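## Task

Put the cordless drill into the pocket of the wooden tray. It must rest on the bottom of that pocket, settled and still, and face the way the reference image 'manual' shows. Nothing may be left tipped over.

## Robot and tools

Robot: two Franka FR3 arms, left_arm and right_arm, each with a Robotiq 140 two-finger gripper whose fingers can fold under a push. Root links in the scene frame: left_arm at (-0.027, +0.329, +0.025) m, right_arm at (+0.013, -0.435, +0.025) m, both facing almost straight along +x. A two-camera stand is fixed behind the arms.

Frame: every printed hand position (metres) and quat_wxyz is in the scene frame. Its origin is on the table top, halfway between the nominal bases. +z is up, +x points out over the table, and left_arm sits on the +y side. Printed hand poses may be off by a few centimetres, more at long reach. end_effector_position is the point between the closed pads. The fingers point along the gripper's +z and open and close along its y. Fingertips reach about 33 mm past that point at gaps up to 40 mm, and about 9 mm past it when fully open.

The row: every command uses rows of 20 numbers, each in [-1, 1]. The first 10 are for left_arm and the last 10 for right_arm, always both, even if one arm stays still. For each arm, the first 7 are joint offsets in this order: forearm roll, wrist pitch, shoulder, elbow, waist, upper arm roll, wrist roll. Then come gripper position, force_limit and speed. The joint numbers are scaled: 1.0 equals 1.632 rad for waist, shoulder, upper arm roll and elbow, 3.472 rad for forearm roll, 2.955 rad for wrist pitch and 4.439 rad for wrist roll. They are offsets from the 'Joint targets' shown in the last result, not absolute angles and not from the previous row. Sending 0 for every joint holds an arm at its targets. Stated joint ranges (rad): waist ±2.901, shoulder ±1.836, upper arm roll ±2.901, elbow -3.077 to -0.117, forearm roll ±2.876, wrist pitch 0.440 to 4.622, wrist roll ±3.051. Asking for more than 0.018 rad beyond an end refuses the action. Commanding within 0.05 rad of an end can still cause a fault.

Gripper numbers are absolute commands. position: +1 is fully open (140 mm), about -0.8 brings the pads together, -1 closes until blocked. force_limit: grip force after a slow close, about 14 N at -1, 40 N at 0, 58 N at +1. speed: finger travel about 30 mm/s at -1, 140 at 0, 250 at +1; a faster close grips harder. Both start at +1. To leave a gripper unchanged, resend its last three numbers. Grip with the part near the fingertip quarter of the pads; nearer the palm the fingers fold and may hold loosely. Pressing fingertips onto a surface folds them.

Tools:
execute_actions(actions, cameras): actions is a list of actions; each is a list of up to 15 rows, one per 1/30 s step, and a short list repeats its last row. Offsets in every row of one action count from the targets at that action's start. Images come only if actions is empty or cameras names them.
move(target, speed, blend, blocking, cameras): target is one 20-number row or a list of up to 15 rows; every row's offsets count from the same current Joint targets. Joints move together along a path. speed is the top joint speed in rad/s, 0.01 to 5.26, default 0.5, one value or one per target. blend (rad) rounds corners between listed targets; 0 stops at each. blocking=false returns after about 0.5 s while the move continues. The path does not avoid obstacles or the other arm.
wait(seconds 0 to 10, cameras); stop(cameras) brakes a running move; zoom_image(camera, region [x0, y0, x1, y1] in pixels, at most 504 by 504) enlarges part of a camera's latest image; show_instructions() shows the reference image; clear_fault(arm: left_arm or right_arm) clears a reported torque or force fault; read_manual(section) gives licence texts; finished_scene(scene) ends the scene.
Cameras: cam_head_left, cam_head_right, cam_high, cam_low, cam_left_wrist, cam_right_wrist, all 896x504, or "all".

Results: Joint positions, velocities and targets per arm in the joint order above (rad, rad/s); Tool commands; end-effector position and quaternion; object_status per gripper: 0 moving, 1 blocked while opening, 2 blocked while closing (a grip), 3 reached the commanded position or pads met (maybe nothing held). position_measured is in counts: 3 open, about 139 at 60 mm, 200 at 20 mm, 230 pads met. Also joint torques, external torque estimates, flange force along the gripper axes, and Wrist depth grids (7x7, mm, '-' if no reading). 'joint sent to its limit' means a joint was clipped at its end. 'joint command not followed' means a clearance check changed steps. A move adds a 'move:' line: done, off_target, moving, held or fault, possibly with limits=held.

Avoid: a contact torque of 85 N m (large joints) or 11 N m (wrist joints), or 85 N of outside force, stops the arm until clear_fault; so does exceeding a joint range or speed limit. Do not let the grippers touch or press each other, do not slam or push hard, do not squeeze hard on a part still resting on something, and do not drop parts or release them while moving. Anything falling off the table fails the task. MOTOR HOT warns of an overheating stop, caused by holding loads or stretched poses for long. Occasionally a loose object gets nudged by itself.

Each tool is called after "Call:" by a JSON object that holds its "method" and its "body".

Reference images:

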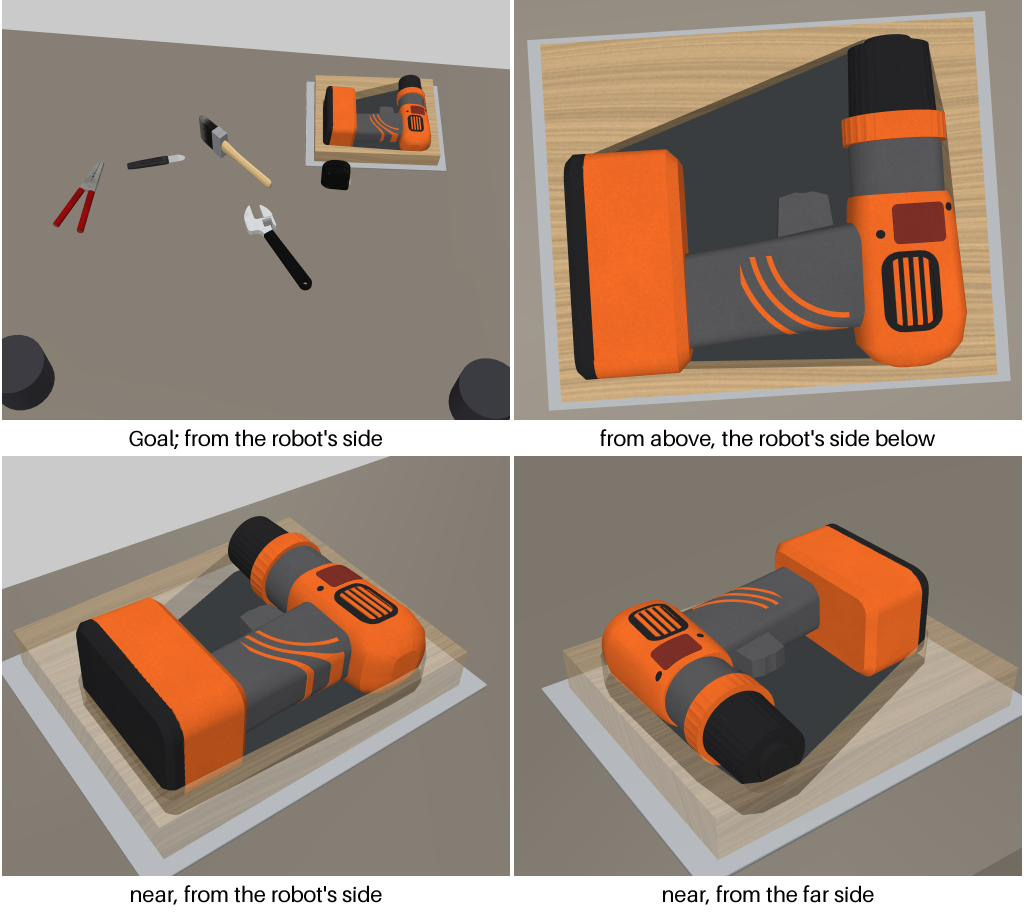

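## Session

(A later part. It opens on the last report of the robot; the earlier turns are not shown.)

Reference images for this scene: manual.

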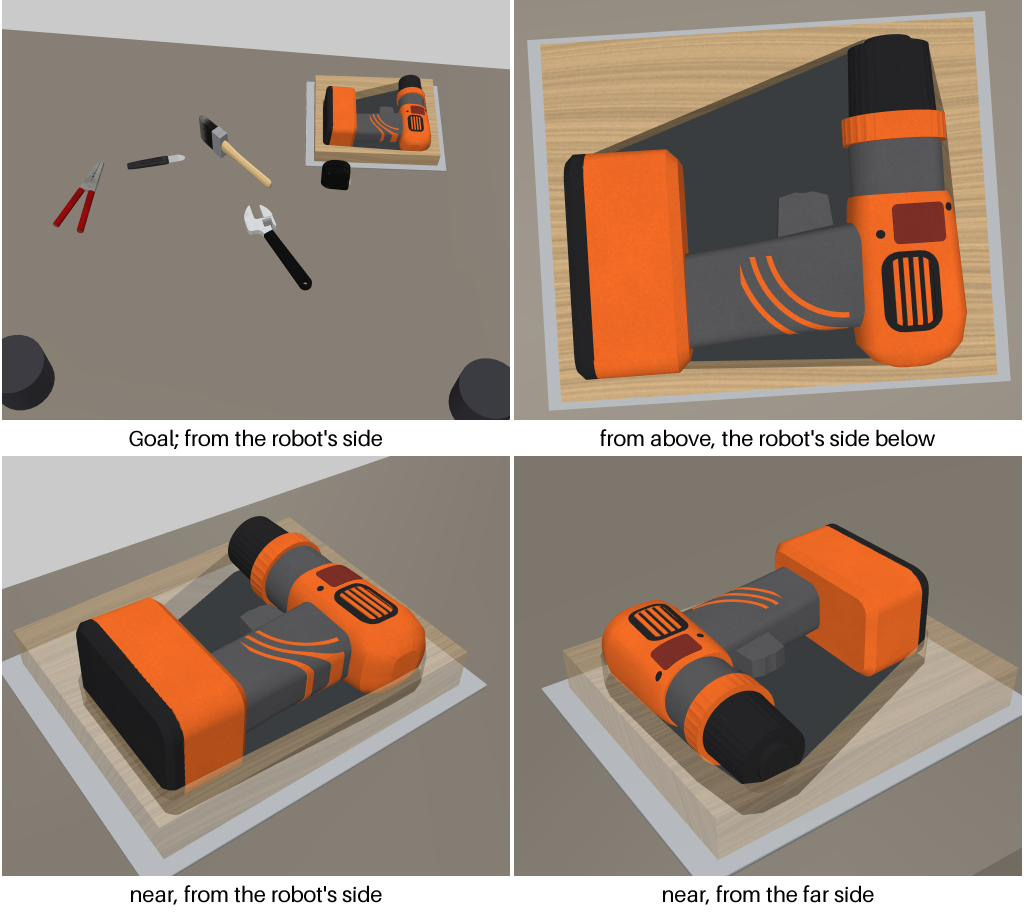

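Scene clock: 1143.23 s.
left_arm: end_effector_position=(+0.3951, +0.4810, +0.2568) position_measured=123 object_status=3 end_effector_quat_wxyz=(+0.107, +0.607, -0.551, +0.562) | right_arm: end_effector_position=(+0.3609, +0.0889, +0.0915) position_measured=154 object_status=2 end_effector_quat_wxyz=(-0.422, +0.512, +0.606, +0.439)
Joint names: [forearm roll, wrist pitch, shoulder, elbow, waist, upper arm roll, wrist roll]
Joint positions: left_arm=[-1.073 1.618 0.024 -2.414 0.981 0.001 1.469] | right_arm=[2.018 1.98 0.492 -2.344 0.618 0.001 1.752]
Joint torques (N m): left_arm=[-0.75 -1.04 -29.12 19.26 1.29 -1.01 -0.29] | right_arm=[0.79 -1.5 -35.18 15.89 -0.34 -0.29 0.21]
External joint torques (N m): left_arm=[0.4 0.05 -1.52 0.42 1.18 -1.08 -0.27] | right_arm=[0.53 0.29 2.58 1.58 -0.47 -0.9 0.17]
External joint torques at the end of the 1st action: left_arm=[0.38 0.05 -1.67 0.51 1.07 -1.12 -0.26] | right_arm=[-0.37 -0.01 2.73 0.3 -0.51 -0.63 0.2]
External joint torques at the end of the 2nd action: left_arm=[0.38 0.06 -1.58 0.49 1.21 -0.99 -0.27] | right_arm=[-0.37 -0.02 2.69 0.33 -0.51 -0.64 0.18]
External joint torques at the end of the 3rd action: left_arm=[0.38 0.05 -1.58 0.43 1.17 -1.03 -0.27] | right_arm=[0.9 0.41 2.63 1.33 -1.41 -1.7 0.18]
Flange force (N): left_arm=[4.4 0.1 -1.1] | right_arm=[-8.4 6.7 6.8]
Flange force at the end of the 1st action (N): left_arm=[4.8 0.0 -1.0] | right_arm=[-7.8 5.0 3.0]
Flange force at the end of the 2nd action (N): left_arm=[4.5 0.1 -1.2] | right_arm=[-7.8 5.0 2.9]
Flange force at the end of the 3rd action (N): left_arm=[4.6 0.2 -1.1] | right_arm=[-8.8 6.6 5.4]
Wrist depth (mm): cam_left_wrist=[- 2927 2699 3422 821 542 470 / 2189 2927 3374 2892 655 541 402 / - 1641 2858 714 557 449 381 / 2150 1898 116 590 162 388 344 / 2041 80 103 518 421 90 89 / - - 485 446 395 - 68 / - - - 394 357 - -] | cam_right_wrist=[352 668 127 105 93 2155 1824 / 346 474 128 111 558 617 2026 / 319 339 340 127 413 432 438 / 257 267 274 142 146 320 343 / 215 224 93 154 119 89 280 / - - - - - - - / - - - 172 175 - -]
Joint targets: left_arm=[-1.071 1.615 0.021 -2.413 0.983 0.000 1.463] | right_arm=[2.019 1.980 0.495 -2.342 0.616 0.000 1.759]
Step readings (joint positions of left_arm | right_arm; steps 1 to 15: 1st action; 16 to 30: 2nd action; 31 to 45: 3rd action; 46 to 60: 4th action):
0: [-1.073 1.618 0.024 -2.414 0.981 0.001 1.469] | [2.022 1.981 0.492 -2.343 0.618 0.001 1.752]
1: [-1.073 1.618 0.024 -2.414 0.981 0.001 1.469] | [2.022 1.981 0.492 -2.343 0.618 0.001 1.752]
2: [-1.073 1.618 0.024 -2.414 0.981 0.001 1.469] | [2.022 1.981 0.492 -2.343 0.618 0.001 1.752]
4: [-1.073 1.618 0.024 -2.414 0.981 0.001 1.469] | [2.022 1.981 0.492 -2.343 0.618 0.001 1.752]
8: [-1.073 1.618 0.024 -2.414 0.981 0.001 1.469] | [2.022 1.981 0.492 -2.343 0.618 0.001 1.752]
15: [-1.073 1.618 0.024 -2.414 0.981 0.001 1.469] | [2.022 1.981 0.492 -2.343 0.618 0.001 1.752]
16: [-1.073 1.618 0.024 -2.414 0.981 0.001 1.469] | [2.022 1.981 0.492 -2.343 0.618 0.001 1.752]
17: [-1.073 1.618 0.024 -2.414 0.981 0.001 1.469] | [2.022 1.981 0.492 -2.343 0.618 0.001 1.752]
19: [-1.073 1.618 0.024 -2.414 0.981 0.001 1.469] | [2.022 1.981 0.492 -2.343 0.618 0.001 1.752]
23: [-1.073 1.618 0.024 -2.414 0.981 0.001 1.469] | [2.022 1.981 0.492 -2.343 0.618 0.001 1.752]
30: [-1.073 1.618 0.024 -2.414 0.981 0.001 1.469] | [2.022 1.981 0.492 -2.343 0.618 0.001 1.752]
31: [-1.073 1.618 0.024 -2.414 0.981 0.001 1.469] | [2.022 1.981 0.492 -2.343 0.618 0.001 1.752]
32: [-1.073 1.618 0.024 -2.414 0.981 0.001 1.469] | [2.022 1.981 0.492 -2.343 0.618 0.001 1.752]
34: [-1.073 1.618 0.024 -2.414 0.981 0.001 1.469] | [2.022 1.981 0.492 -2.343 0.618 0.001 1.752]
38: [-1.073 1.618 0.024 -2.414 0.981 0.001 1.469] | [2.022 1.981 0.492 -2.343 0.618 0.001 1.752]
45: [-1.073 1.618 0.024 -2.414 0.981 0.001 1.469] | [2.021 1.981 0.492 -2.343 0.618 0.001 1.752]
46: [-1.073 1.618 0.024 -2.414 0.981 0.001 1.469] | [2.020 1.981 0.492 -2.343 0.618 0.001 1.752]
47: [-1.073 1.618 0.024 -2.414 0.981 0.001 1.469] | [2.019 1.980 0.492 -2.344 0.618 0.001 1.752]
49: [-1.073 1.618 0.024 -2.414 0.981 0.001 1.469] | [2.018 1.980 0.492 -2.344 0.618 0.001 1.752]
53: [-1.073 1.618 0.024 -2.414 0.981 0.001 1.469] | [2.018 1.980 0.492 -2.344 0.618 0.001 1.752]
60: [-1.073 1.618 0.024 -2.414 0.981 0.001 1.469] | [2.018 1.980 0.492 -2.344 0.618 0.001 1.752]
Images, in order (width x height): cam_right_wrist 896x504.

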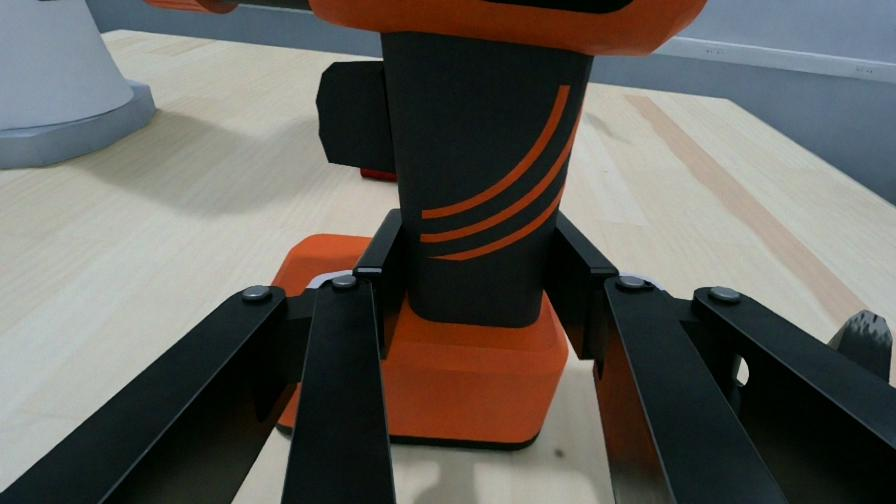

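Call:
{"method": "move", "body": {"target": [0,0,0,0,0,0,0,0.05,0.2,-1,-0.0026,0.0034,-0.0205,-0.0061,0,0,0.0051,-1,-0.1,-1], "speed": 0.08, "cameras": ["cam_right_wrist"]}}

Scene clock: 1153.97 s.
left_arm: end_effector_position=(+0.3951, +0.4810, +0.2568) position_measured=123 object_status=3 end_effector_quat_wxyz=(+0.107, +0.607, -0.551, +0.562) | right_arm: end_effector_position=(+0.3612, +0.0847, +0.0924) position_measured=154 object_status=2 end_effector_quat_wxyz=(-0.417, +0.517, +0.609, +0.433)
Joint names: [forearm roll, wrist pitch, shoulder, elbow, waist, upper arm roll, wrist roll]
Joint positions: left_arm=[-1.073 1.618 0.024 -2.414 0.981 0.001 1.469] | right_arm=[2.01 2.001 0.473 -2.355 0.618 0 1.766]
Joint velocities: left_arm=[within noise] | right_arm=[-0.001 0.001 -0.001 0 -0.001 0 0.008]
Joint torques (N m): left_arm=[-0.76 -1.03 -29.13 19.26 1.26 -0.98 -0.33] | right_arm=[0.6 -3.59 -40.46 16.58 -0.49 0.23 0.61]
External joint torques (N m): left_arm=[0.37 0.06 -1.58 0.52 1.19 -1.01 -0.3] | right_arm=[0.35 -1.87 -3.13 2.13 -0.59 -0.3 0.57]
Flange force (N): left_arm=[4.5 0.0 -1.2] | right_arm=[4.8 2.7 -3.1]
Wrist depth (mm): cam_left_wrist=[2612 3037 3918 3075 759 434 454 / 2382 2761 3239 2927 651 516 406 / 2094 1528 2730 706 553 444 380 / 2292 1481 116 597 162 390 341 / 1975 80 103 513 419 90 88 / - - 479 443 392 - 68 / - - - 397 354 - -] | cam_right_wrist=[352 641 602 106 95 - - / 366 457 128 111 527 583 1912 / 323 337 333 126 378 423 435 / 259 265 273 138 144 318 335 / 215 225 92 - 119 89 272 / - - - - - - - / - - - 172 176 - -]
Joint targets: left_arm=[-1.071 1.615 0.021 -2.413 0.983 0.000 1.463] | right_arm=[2.010 1.990 0.462 -2.352 0.616 0.000 1.781]
move: off_target (right_arm); right_arm: the wrist roll is farthest, 0.015 rad from its target
Images, in order (width x height): cam_right_wrist 896x504.

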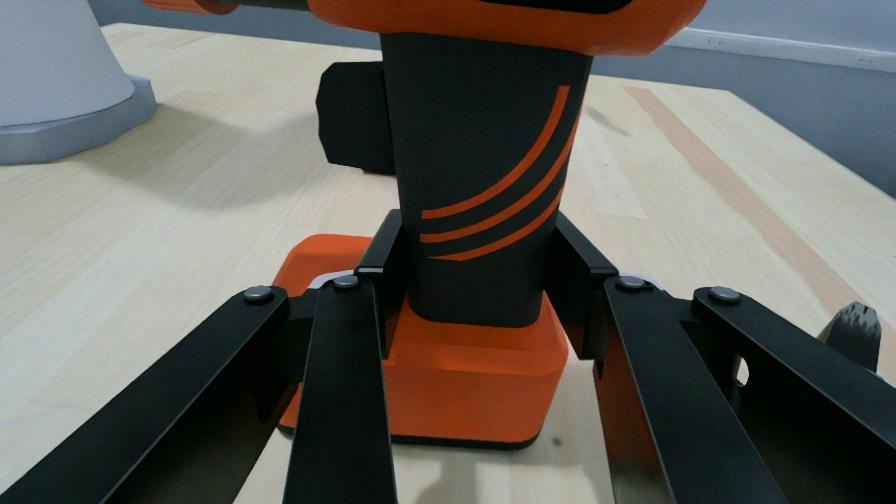

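Call:
{"method": "move", "body": {"target": [0,0,0,0,0,0,0,0.05,0.2,-1,-0.0026,0.0034,-0.0205,-0.0061,0,0,0.0051,-1,-0.1,-1], "speed": 0.08, "cameras": ["cam_right_wrist"]}}

Scene clock: 1158.77 s.
left_arm: end_effector_position=(+0.3951, +0.4810, +0.2568) position_measured=123 object_status=3 end_effector_quat_wxyz=(+0.107, +0.607, -0.551, +0.562) | right_arm: end_effector_position=(+0.3630, +0.0822, +0.1007) position_measured=154 object_status=2 end_effector_quat_wxyz=(-0.415, +0.521, +0.610, +0.430)
Joint names: [forearm roll, wrist pitch, shoulder, elbow, waist, upper arm roll, wrist roll]
Joint positions: left_arm=[-1.073 1.618 0.024 -2.414 0.981 0.001 1.469] | right_arm=[2 2.018 0.442 -2.367 0.618 -0.001 1.789]
Joint velocities: left_arm=[within noise] | right_arm=[0 0.001 0.001 0 -0.001 0 0.005]
Joint torques (N m): left_arm=[-0.76 -1.04 -29.11 19.25 1.23 -1.01 -0.28] | right_arm=[0.79 -4.64 -41.38 18.17 -0.36 0.77 0.59]
External joint torques (N m): left_arm=[0.39 0.06 -1.53 0.42 1.2 -1 -0.25] | right_arm=[0.54 -2.97 -4.37 3.25 -0.41 0.36 0.55]
Flange force (N): left_arm=[4.4 0.2 -1.1] | right_arm=[6.2 3.1 -3.2]
Wrist depth (mm): cam_left_wrist=[2382 3737 4417 3196 736 425 454 / 4262 5398 3521 3037 651 519 409 / - 1588 2792 708 552 452 380 / 2208 1675 117 598 162 389 341 / - 80 103 506 422 90 89 / - - 488 445 393 - 68 / - - - 398 354 - -] | cam_right_wrist=[357 648 681 105 98 2009 1882 / 364 478 130 111 538 621 2062 / 331 346 350 125 388 423 451 / 271 279 273 142 145 330 345 / 227 236 92 153 119 89 278 / - - - - - - - / - - - 178 185 - -]
Joint targets: left_arm=[-1.071 1.615 0.021 -2.413 0.983 0.000 1.463] | right_arm=[2.001 2.000 0.428 -2.362 0.616 0.000 1.804]
move: off_target (right_arm); right_arm: the wrist pitch is farthest, 0.018 rad from its target
Images, in order (width x height): cam_right_wrist 896x504.

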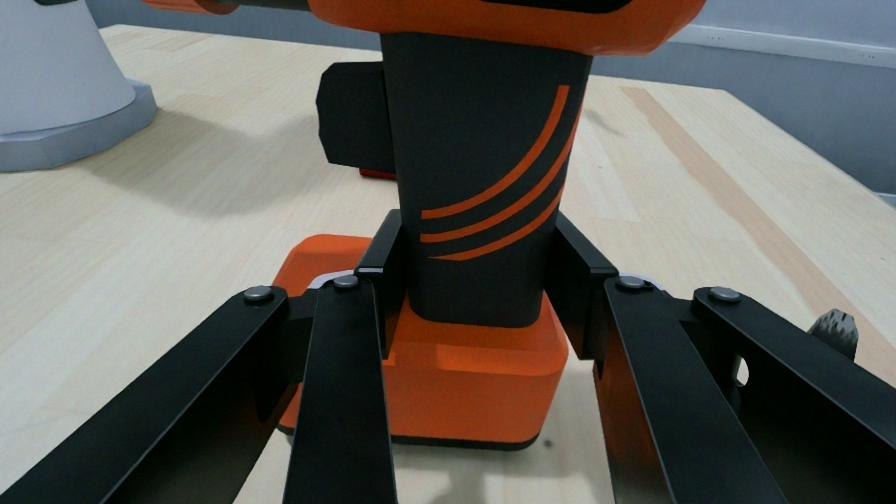

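Call:
{"method": "execute_actions", "body": {"actions": [[[0,0,0,0,0,0,0,0.05,0.2,-1,0,0,0,0,0,0,0,-0.98,0.2,-1]],[[0,0,0,0,0,0,0,0.05,0.2,-1,0,0,0,0,0,0,0,-0.98,0.2,-1]]], "cameras": ["cam_right_wrist","cam_low"]}}

Scene clock: 1166.17 s.
left_arm: end_effector_position=(+0.3951, +0.4810, +0.2568) position_measured=123 object_status=3 end_effector_quat_wxyz=(+0.107, +0.607, -0.551, +0.562) | right_arm: end_effector_position=(+0.3630, +0.0821, +0.1007) position_measured=156 object_status=2 end_effector_quat_wxyz=(-0.415, +0.521, +0.609, +0.430)
Joint names: [forearm roll, wrist pitch, shoulder, elbow, waist, upper arm roll, wrist roll]
Joint positions: left_arm=[-1.073 1.618 0.024 -2.414 0.981 0.001 1.469] | right_arm=[2 2.018 0.442 -2.367 0.618 -0.001 1.791]
Joint torques (N m): left_arm=[-0.77 -1.04 -29.15 19.23 1.23 -0.97 -0.27] | right_arm=[0.79 -4.63 -41.33 18.11 -0.31 0.83 0.53]
External joint torques (N m): left_arm=[0.36 0.06 -1.68 0.52 1.13 -1.03 -0.25] | right_arm=[0.54 -2.93 -4.19 3.17 -0.56 0.22 0.49]
External joint torques at the end of the 1st action: left_arm=[0.38 0.08 -1.58 0.5 1.22 -0.97 -0.26] | right_arm=[0.54 -2.96 -4.34 3.19 -0.44 0.36 0.52]
Flange force (N): left_arm=[4.7 0.1 -1.1] | right_arm=[5.6 3.2 -3.2]
Flange force at the end of the 1st action (N): left_arm=[4.5 0.1 -1.3] | right_arm=[6.1 2.9 -3.2]
Wrist depth (mm): cam_left_wrist=[- - 4859 3037 750 426 467 / - 3037 3374 3037 666 534 415 / - 1588 2927 708 547 449 377 / 2208 2024 116 595 162 390 339 / - 80 103 511 425 90 89 / - - 485 444 393 - 68 / - - - 396 355 - -] | cam_right_wrist=[357 644 128 105 95 - 1959 / - 480 128 111 543 605 2237 / 332 347 348 127 391 430 455 / 269 279 284 142 144 329 345 / 227 237 89 154 119 89 281 / - - - - - - - / - - - 178 185 - -]
Joint targets: left_arm=[-1.071 1.615 0.021 -2.413 0.983 0.000 1.463] | right_arm=[2.001 2.000 0.428 -2.362 0.616 0.000 1.804]
Step readings (joint positions of left_arm | right_arm; steps 1 to 15: 1st action; 16 to 30: 2nd action):
0: [-1.073 1.618 0.024 -2.414 0.981 0.001 1.469] | [2.000 2.018 0.442 -2.367 0.618 -0.001 1.791]
1: [-1.073 1.618 0.024 -2.414 0.981 0.001 1.469] | [2.000 2.018 0.442 -2.367 0.618 -0.001 1.791]
2: [-1.073 1.618 0.024 -2.414 0.981 0.001 1.469] | [2.000 2.018 0.442 -2.367 0.618 -0.001 1.791]
4: [-1.073 1.618 0.024 -2.414 0.981 0.001 1.469] | [2.000 2.018 0.442 -2.367 0.618 -0.001 1.791]
8: [-1.073 1.618 0.024 -2.414 0.981 0.001 1.469] | [2.000 2.018 0.442 -2.367 0.618 -0.001 1.791]
15: [-1.073 1.618 0.024 -2.414 0.981 0.001 1.469] | [2.000 2.018 0.442 -2.367 0.618 -0.001 1.791]
16: [-1.073 1.618 0.024 -2.414 0.981 0.001 1.469] | [2.000 2.018 0.442 -2.367 0.618 -0.001 1.791]
17: [-1.073 1.618 0.024 -2.414 0.981 0.001 1.469] | [2.000 2.018 0.442 -2.367 0.618 -0.001 1.791]
19: [-1.073 1.618 0.024 -2.414 0.981 0.001 1.469] | [2.000 2.018 0.442 -2.367 0.618 -0.001 1.791]
23: [-1.073 1.618 0.024 -2.414 0.981 0.001 1.469] | [2.000 2.018 0.442 -2.367 0.618 -0.001 1.791]
30: [-1.073 1.618 0.024 -2.414 0.981 0.001 1.469] | [2.000 2.018 0.442 -2.367 0.618 -0.001 1.791]
Images, in order (width x height): cam_low 896x504, cam_right_wrist 896x504.

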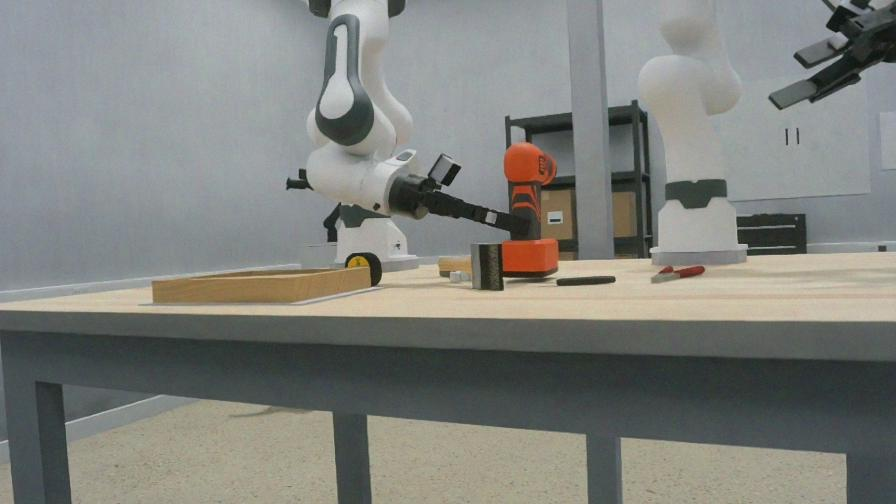

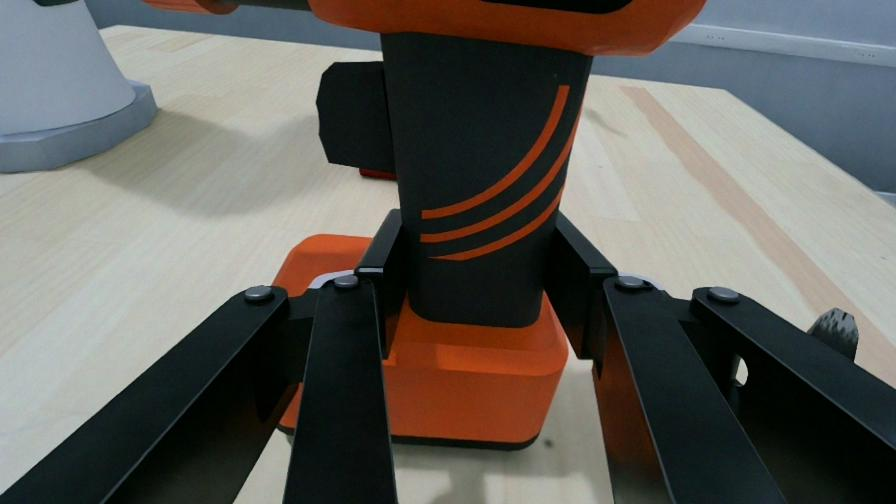

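Call:
{"method": "zoom_image", "body": {"camera": "cam_right_wrist", "region": [260, 220, 600, 460]}}

Scaled by 1.482.

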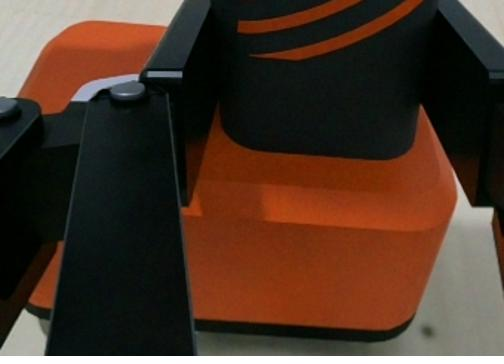

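Call:
{"method": "move", "body": {"target": [[0,0,0,0,0,0,0,0.05,0.2,-1,0,0,-0.1838,0,0,0,0,-0.98,0.2,-1],[0,0,0,0,0,0,0,0.05,0.2,-1,-0.4817,0.0792,-0.2788,0.1496,-0.2268,0,-0.4356,-0.98,0.2,-1]], "speed": [0.2,0.45], "blend": [0.08,0], "cameras": ["cam_right_wrist","cam_head_left","cam_head_right"]}}

Scene clock: 1300.53 s.
left_arm: end_effector_position=(+0.3951, +0.4810, +0.2568) position_measured=123 object_status=3 end_effector_quat_wxyz=(+0.107, +0.607, -0.551, +0.562) | right_arm: end_effector_position=(+0.5583, -0.2385, +0.2483) position_measured=156 object_status=2 end_effector_quat_wxyz=(-0.129, +0.755, -0.639, -0.067)
Joint names: [forearm roll, wrist pitch, shoulder, elbow, waist, upper arm roll, wrist roll]
Joint positions: left_arm=[-1.073 1.618 0.024 -2.414 0.981 0.001 1.469] | right_arm=[0.33 2.22 -0.013 -2.128 0.247 -0.001 -0.119]
Joint velocities: left_arm=[within noise] | right_arm=[-0.001 0 0 -0.001 0.001 0 -0.006]
Joint torques (N m): left_arm=[-0.76 -1.04 -29.16 19.23 1.23 -0.97 -0.29] | right_arm=[0.81 4.51 -36.89 29.88 -0.07 -0.19 -0.28]
External joint torques (N m): left_arm=[0.38 0.06 -1.62 0.44 1.12 -1.04 -0.27] | right_arm=[0.07 1.83 -4.98 5.41 -0.13 -0.24 -0.26]
Flange force (N): left_arm=[4.7 0.2 -1.0] | right_arm=[-2.0 -4.3 -7.5]
Wrist depth (mm): cam_left_wrist=[- 2825 2999 2292 743 578 483 / - 2670 2670 2999 664 511 427 / - 1641 3037 714 551 447 380 / 2112 1641 116 590 162 387 340 / 1928 80 103 515 422 90 88 / - - 478 444 393 - 68 / - - - 398 355 - -] | cam_right_wrist=[1235 1191 334 105 95 306 297 / 1387 1310 128 111 329 333 321 / 1520 1473 408 127 357 363 352 / 1694 1682 435 140 140 405 383 / 1912 - 92 153 119 89 425 / - - - - - - - / - - - 675 - - -]
Joint targets: left_arm=[-1.071 1.615 0.021 -2.413 0.983 0.000 1.463] | right_arm=[0.329 2.234 -0.027 -2.117 0.246 0.000 -0.130]
move: off_target (right_arm); right_arm: the shoulder is farthest, 0.014 rad from its target
Images, in order (width x height): cam_head_left 896x504, cam_head_right 896x504, cam_right_wrist 896x504.

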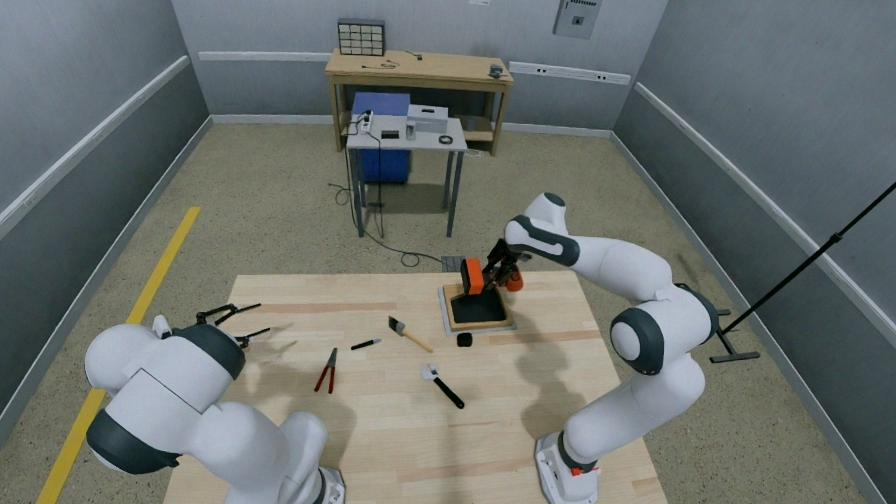

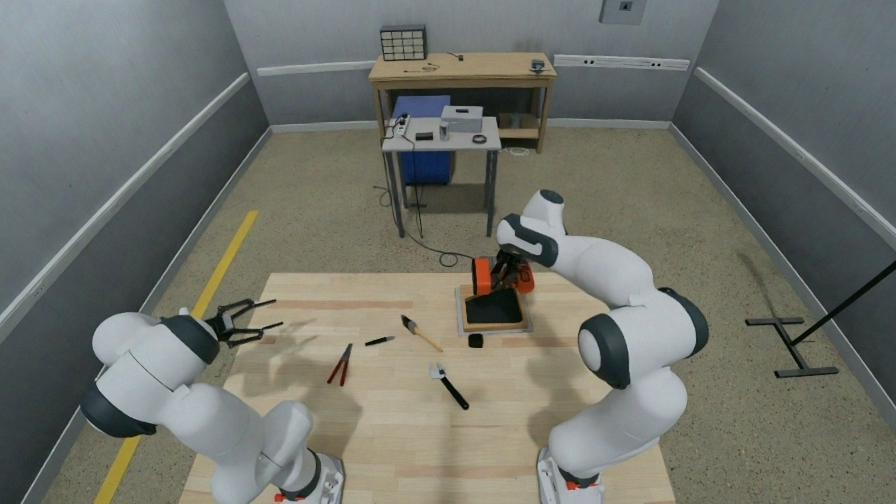

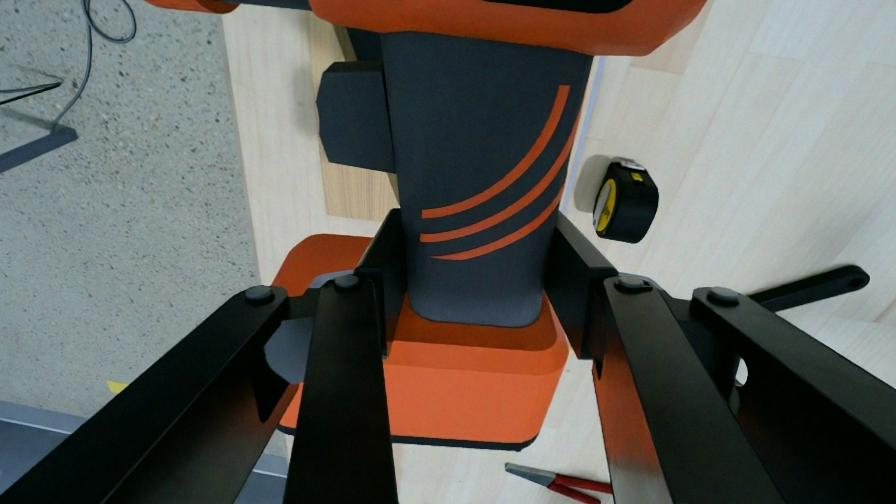

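Call:
{"method": "zoom_image", "body": {"camera": "cam_right_wrist", "region": [200, 0, 450, 260]}}

Call:
{"method": "zoom_image", "body": {"camera": "cam_right_wrist", "region": [520, 0, 720, 260]}}

Call:
{"method": "zoom_image", "body": {"camera": "cam_head_left", "region": [400, 240, 560, 350]}}

Call:
{"method": "zoom_image", "body": {"camera": "cam_head_right", "region": [420, 240, 580, 350]}}

Scaled by 1.938.

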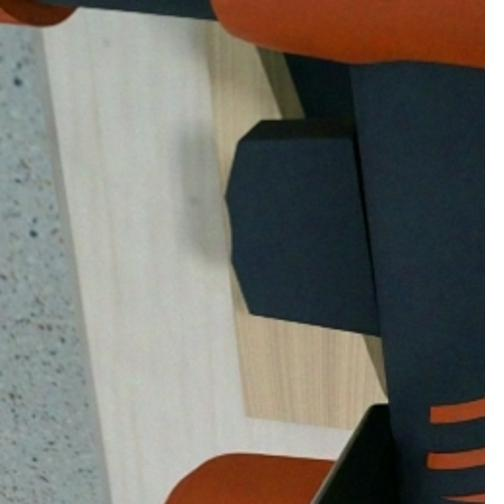

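Scaled by 1.938.

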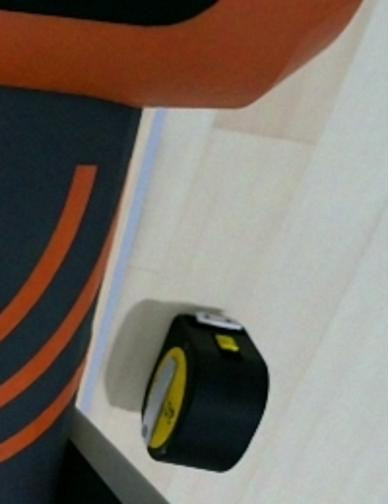

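Scaled by 3.150.

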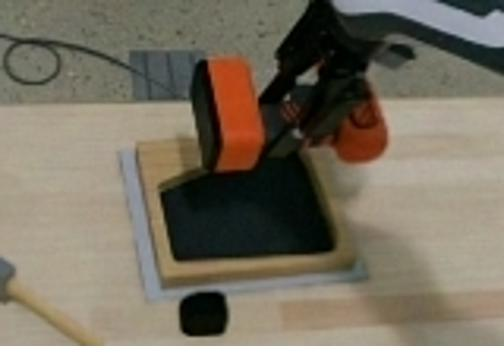

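Scaled by 3.150.

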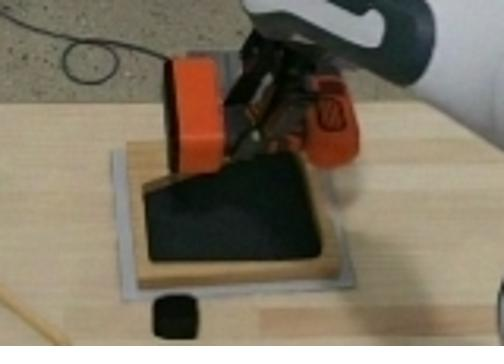

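Call:
{"method": "move", "body": {"target": [0,0,0,0,0,0,0,0.05,0.2,-1,0.0157,0.0596,0.1299,-0.0335,0.0052,0,-0.0155,-0.98,0.2,-1], "speed": 0.2, "cameras": ["all"]}}

Scene clock: 1393.07 s.
left_arm: end_effector_position=(+0.3951, +0.4810, +0.2568) position_measured=123 object_status=3 end_effector_quat_wxyz=(+0.107, +0.607, -0.551, +0.562) | right_arm: end_effector_position=(+0.5531, -0.2461, +0.1215) position_measured=156 object_status=2 end_effector_quat_wxyz=(-0.096, +0.752, -0.647, -0.087)
Joint names: [forearm roll, wrist pitch, shoulder, elbow, waist, upper arm roll, wrist roll]
Joint positions: left_arm=[-1.073 1.618 0.024 -2.414 0.981 0.001 1.469] | right_arm=[0.379 2.398 0.197 -2.181 0.253 -0.001 -0.188]
Joint velocities: left_arm=[within noise] | right_arm=[0 0.002 0 0 -0.001 -0.001 -0.006]
Joint torques (N m): left_arm=[-0.74 -1.03 -29.15 19.28 1.29 -0.99 -0.32] | right_arm=[1.1 3.91 -41.23 26.79 0.72 0.02 -0.33]
External joint torques (N m): left_arm=[0.39 0.05 -1.62 0.49 1.13 -1.11 -0.3] | right_arm=[0.66 1.44 -4.59 4.79 0.81 -0.04 -0.32]
Flange force (N): left_arm=[4.7 0.0 -1.1] | right_arm=[-2.4 -3.9 -5.9]
Wrist depth (mm): cam_left_wrist=[2479 2892 - 3521 741 603 477 / 2612 2825 4188 2892 655 510 422 / - 1577 3075 719 552 450 378 / 2208 1567 116 593 162 390 341 / 2008 80 103 513 422 90 89 / - - 486 443 393 - 68 / - - - 395 355 - -] | cam_right_wrist=[216 217 203 105 95 207 204 / 238 235 131 111 119 225 221 / 274 255 241 127 245 247 243 / 1411 285 167 139 140 269 270 / 1591 - 89 151 118 89 296 / - - - 161 - - - / - - - 415 - - -]
Joint targets: left_arm=[-1.071 1.615 0.021 -2.413 0.983 0.000 1.463] | right_arm=[0.383 2.410 0.185 -2.172 0.255 0.000 -0.199]
move: off_target (right_arm); right_arm: the shoulder is farthest, 0.012 rad from its target

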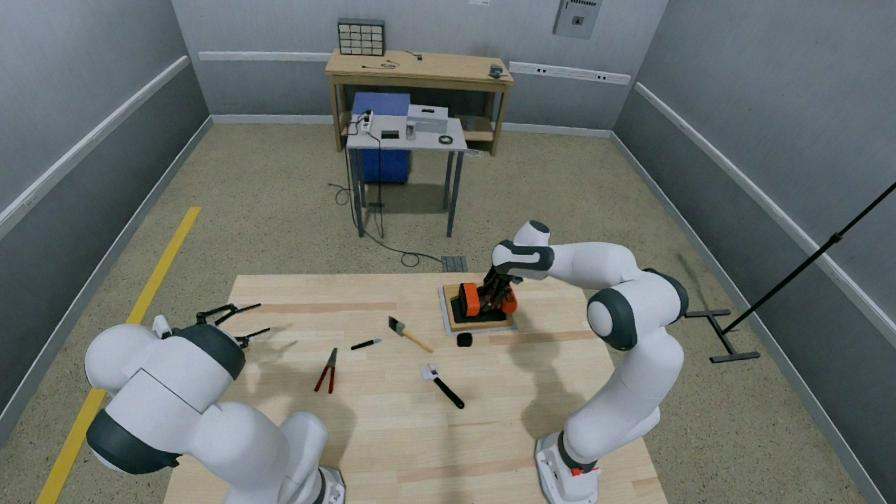

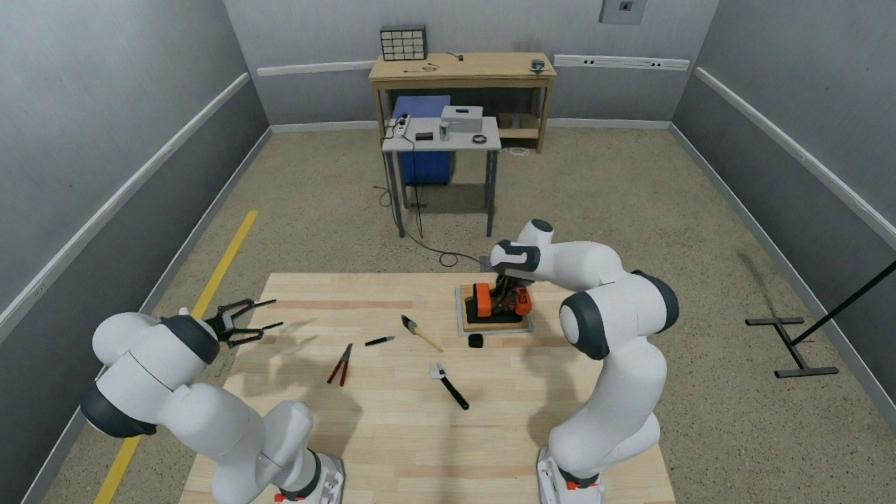

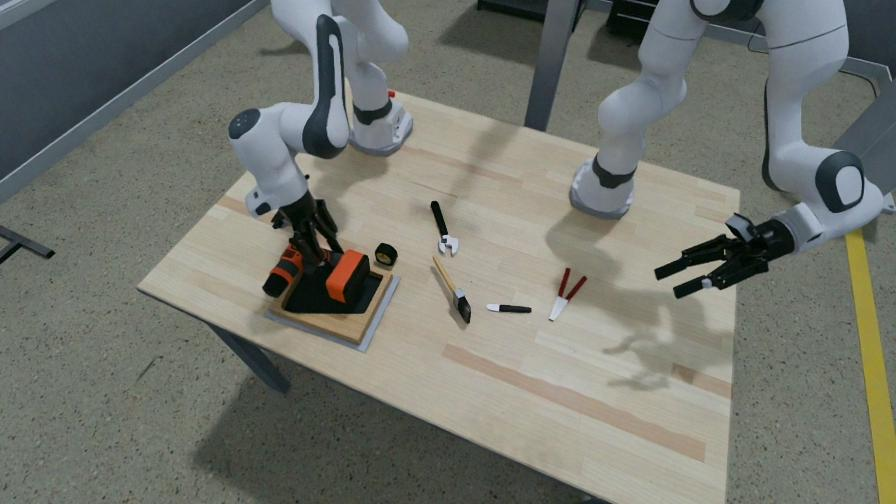

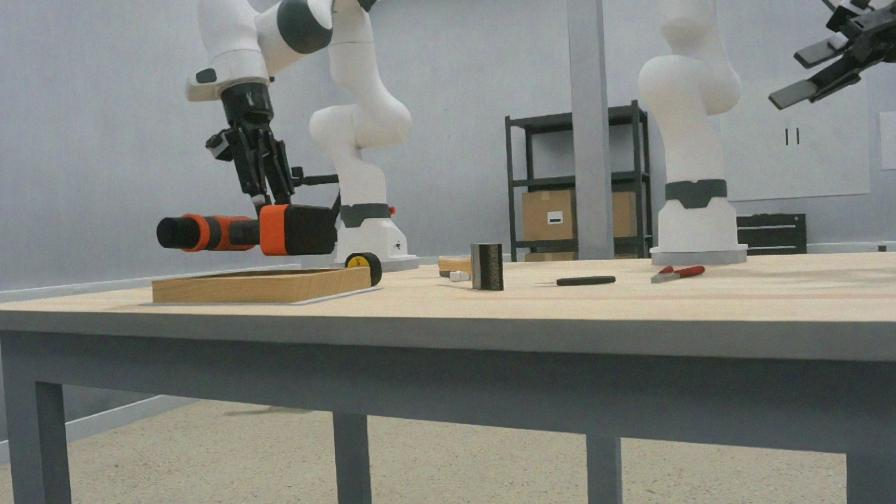

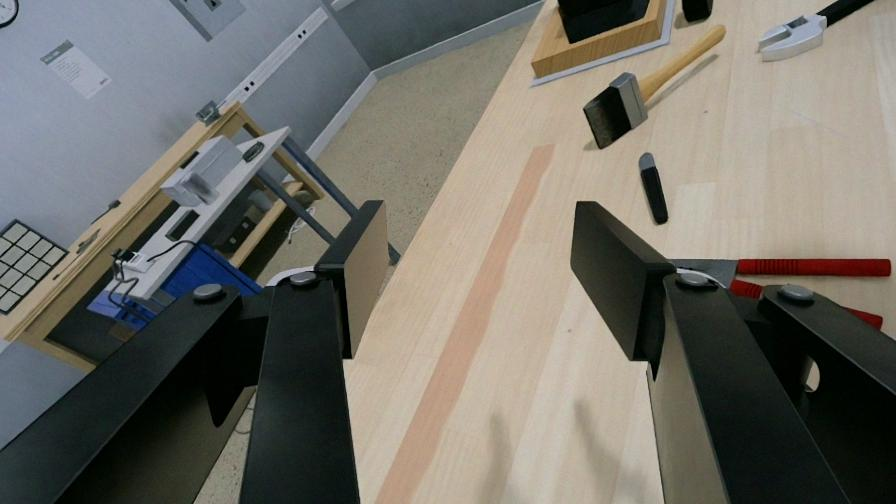

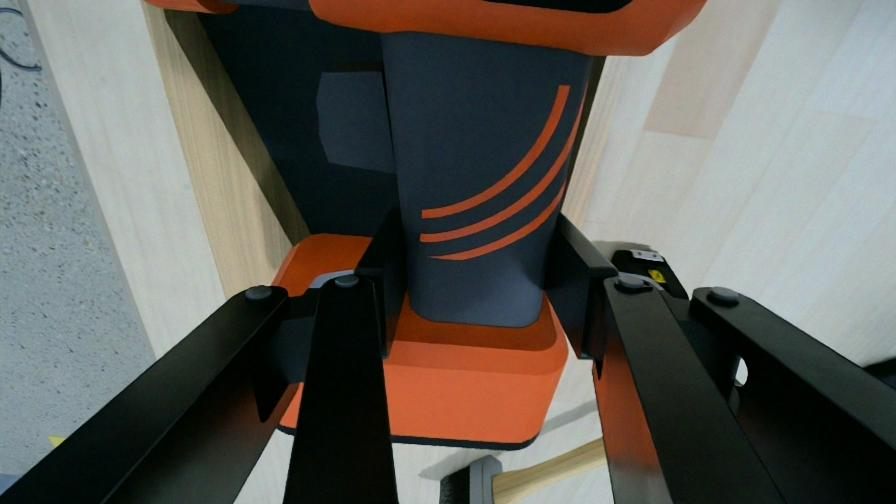

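Call:
{"method": "zoom_image", "body": {"camera": "cam_high", "region": [250, 220, 420, 360]}}

Call:
{"method": "zoom_image", "body": {"camera": "cam_head_left", "region": [430, 265, 530, 345]}}

Call:
{"method": "zoom_image", "body": {"camera": "cam_head_right", "region": [445, 265, 545, 345]}}

Call:
{"method": "zoom_image", "body": {"camera": "cam_right_wrist", "region": [120, 0, 420, 300]}}

Call:
{"method": "zoom_image", "body": {"camera": "cam_right_wrist", "region": [500, 20, 720, 240]}}

Call:
{"method": "zoom_image", "body": {"camera": "cam_low", "region": [140, 190, 400, 320]}}

Scaled by 2.965.

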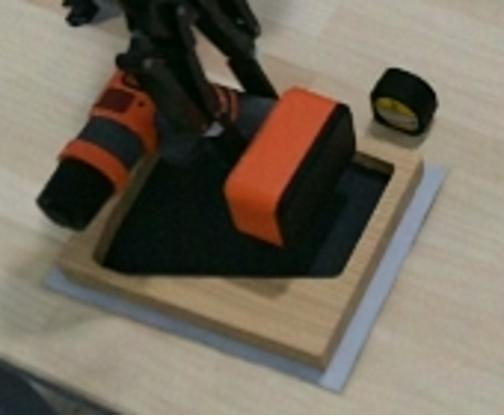

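Scaled by 5.040.

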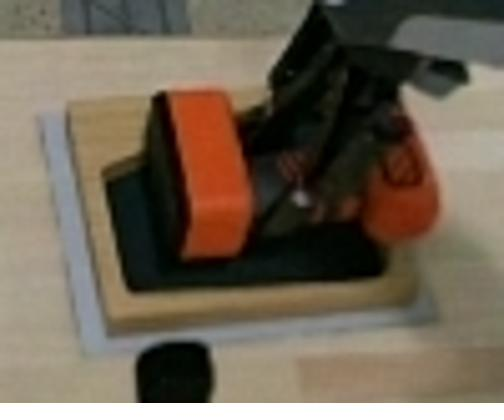

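Scaled by 5.040.

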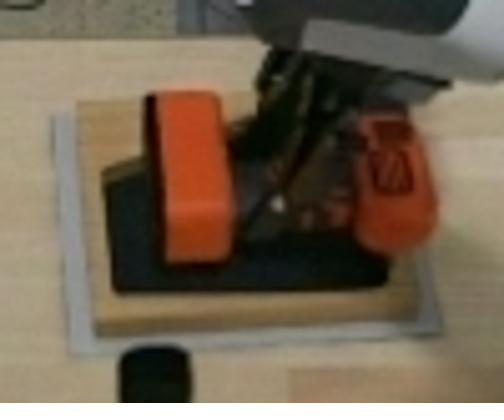

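Scaled by 1.680.

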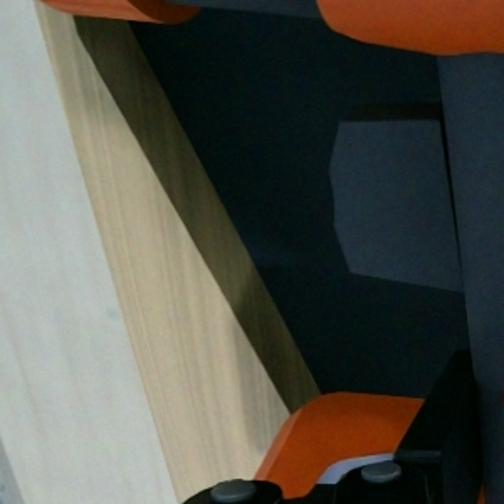

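Scaled by 2.291.

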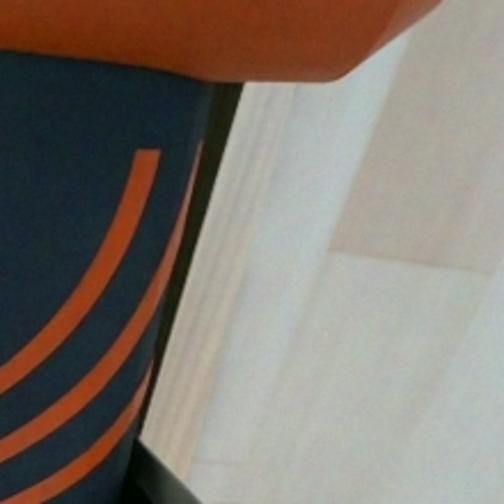

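Scaled by 1.938.

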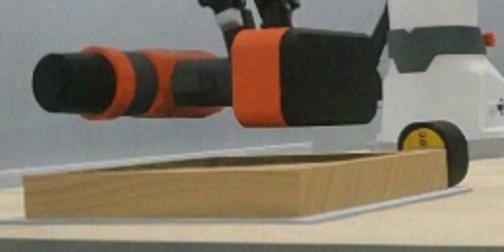

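Call:
{"method": "show_instructions", "body": {}}

Reference images for this scene: manual.

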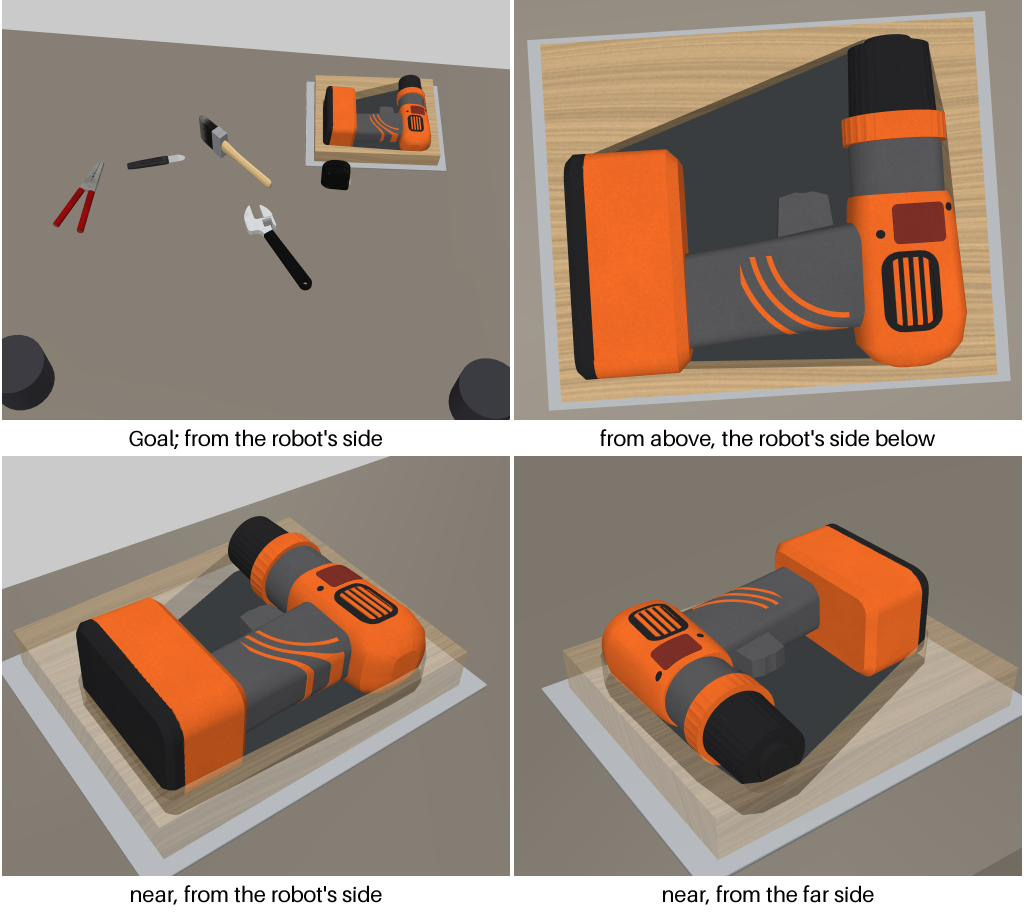

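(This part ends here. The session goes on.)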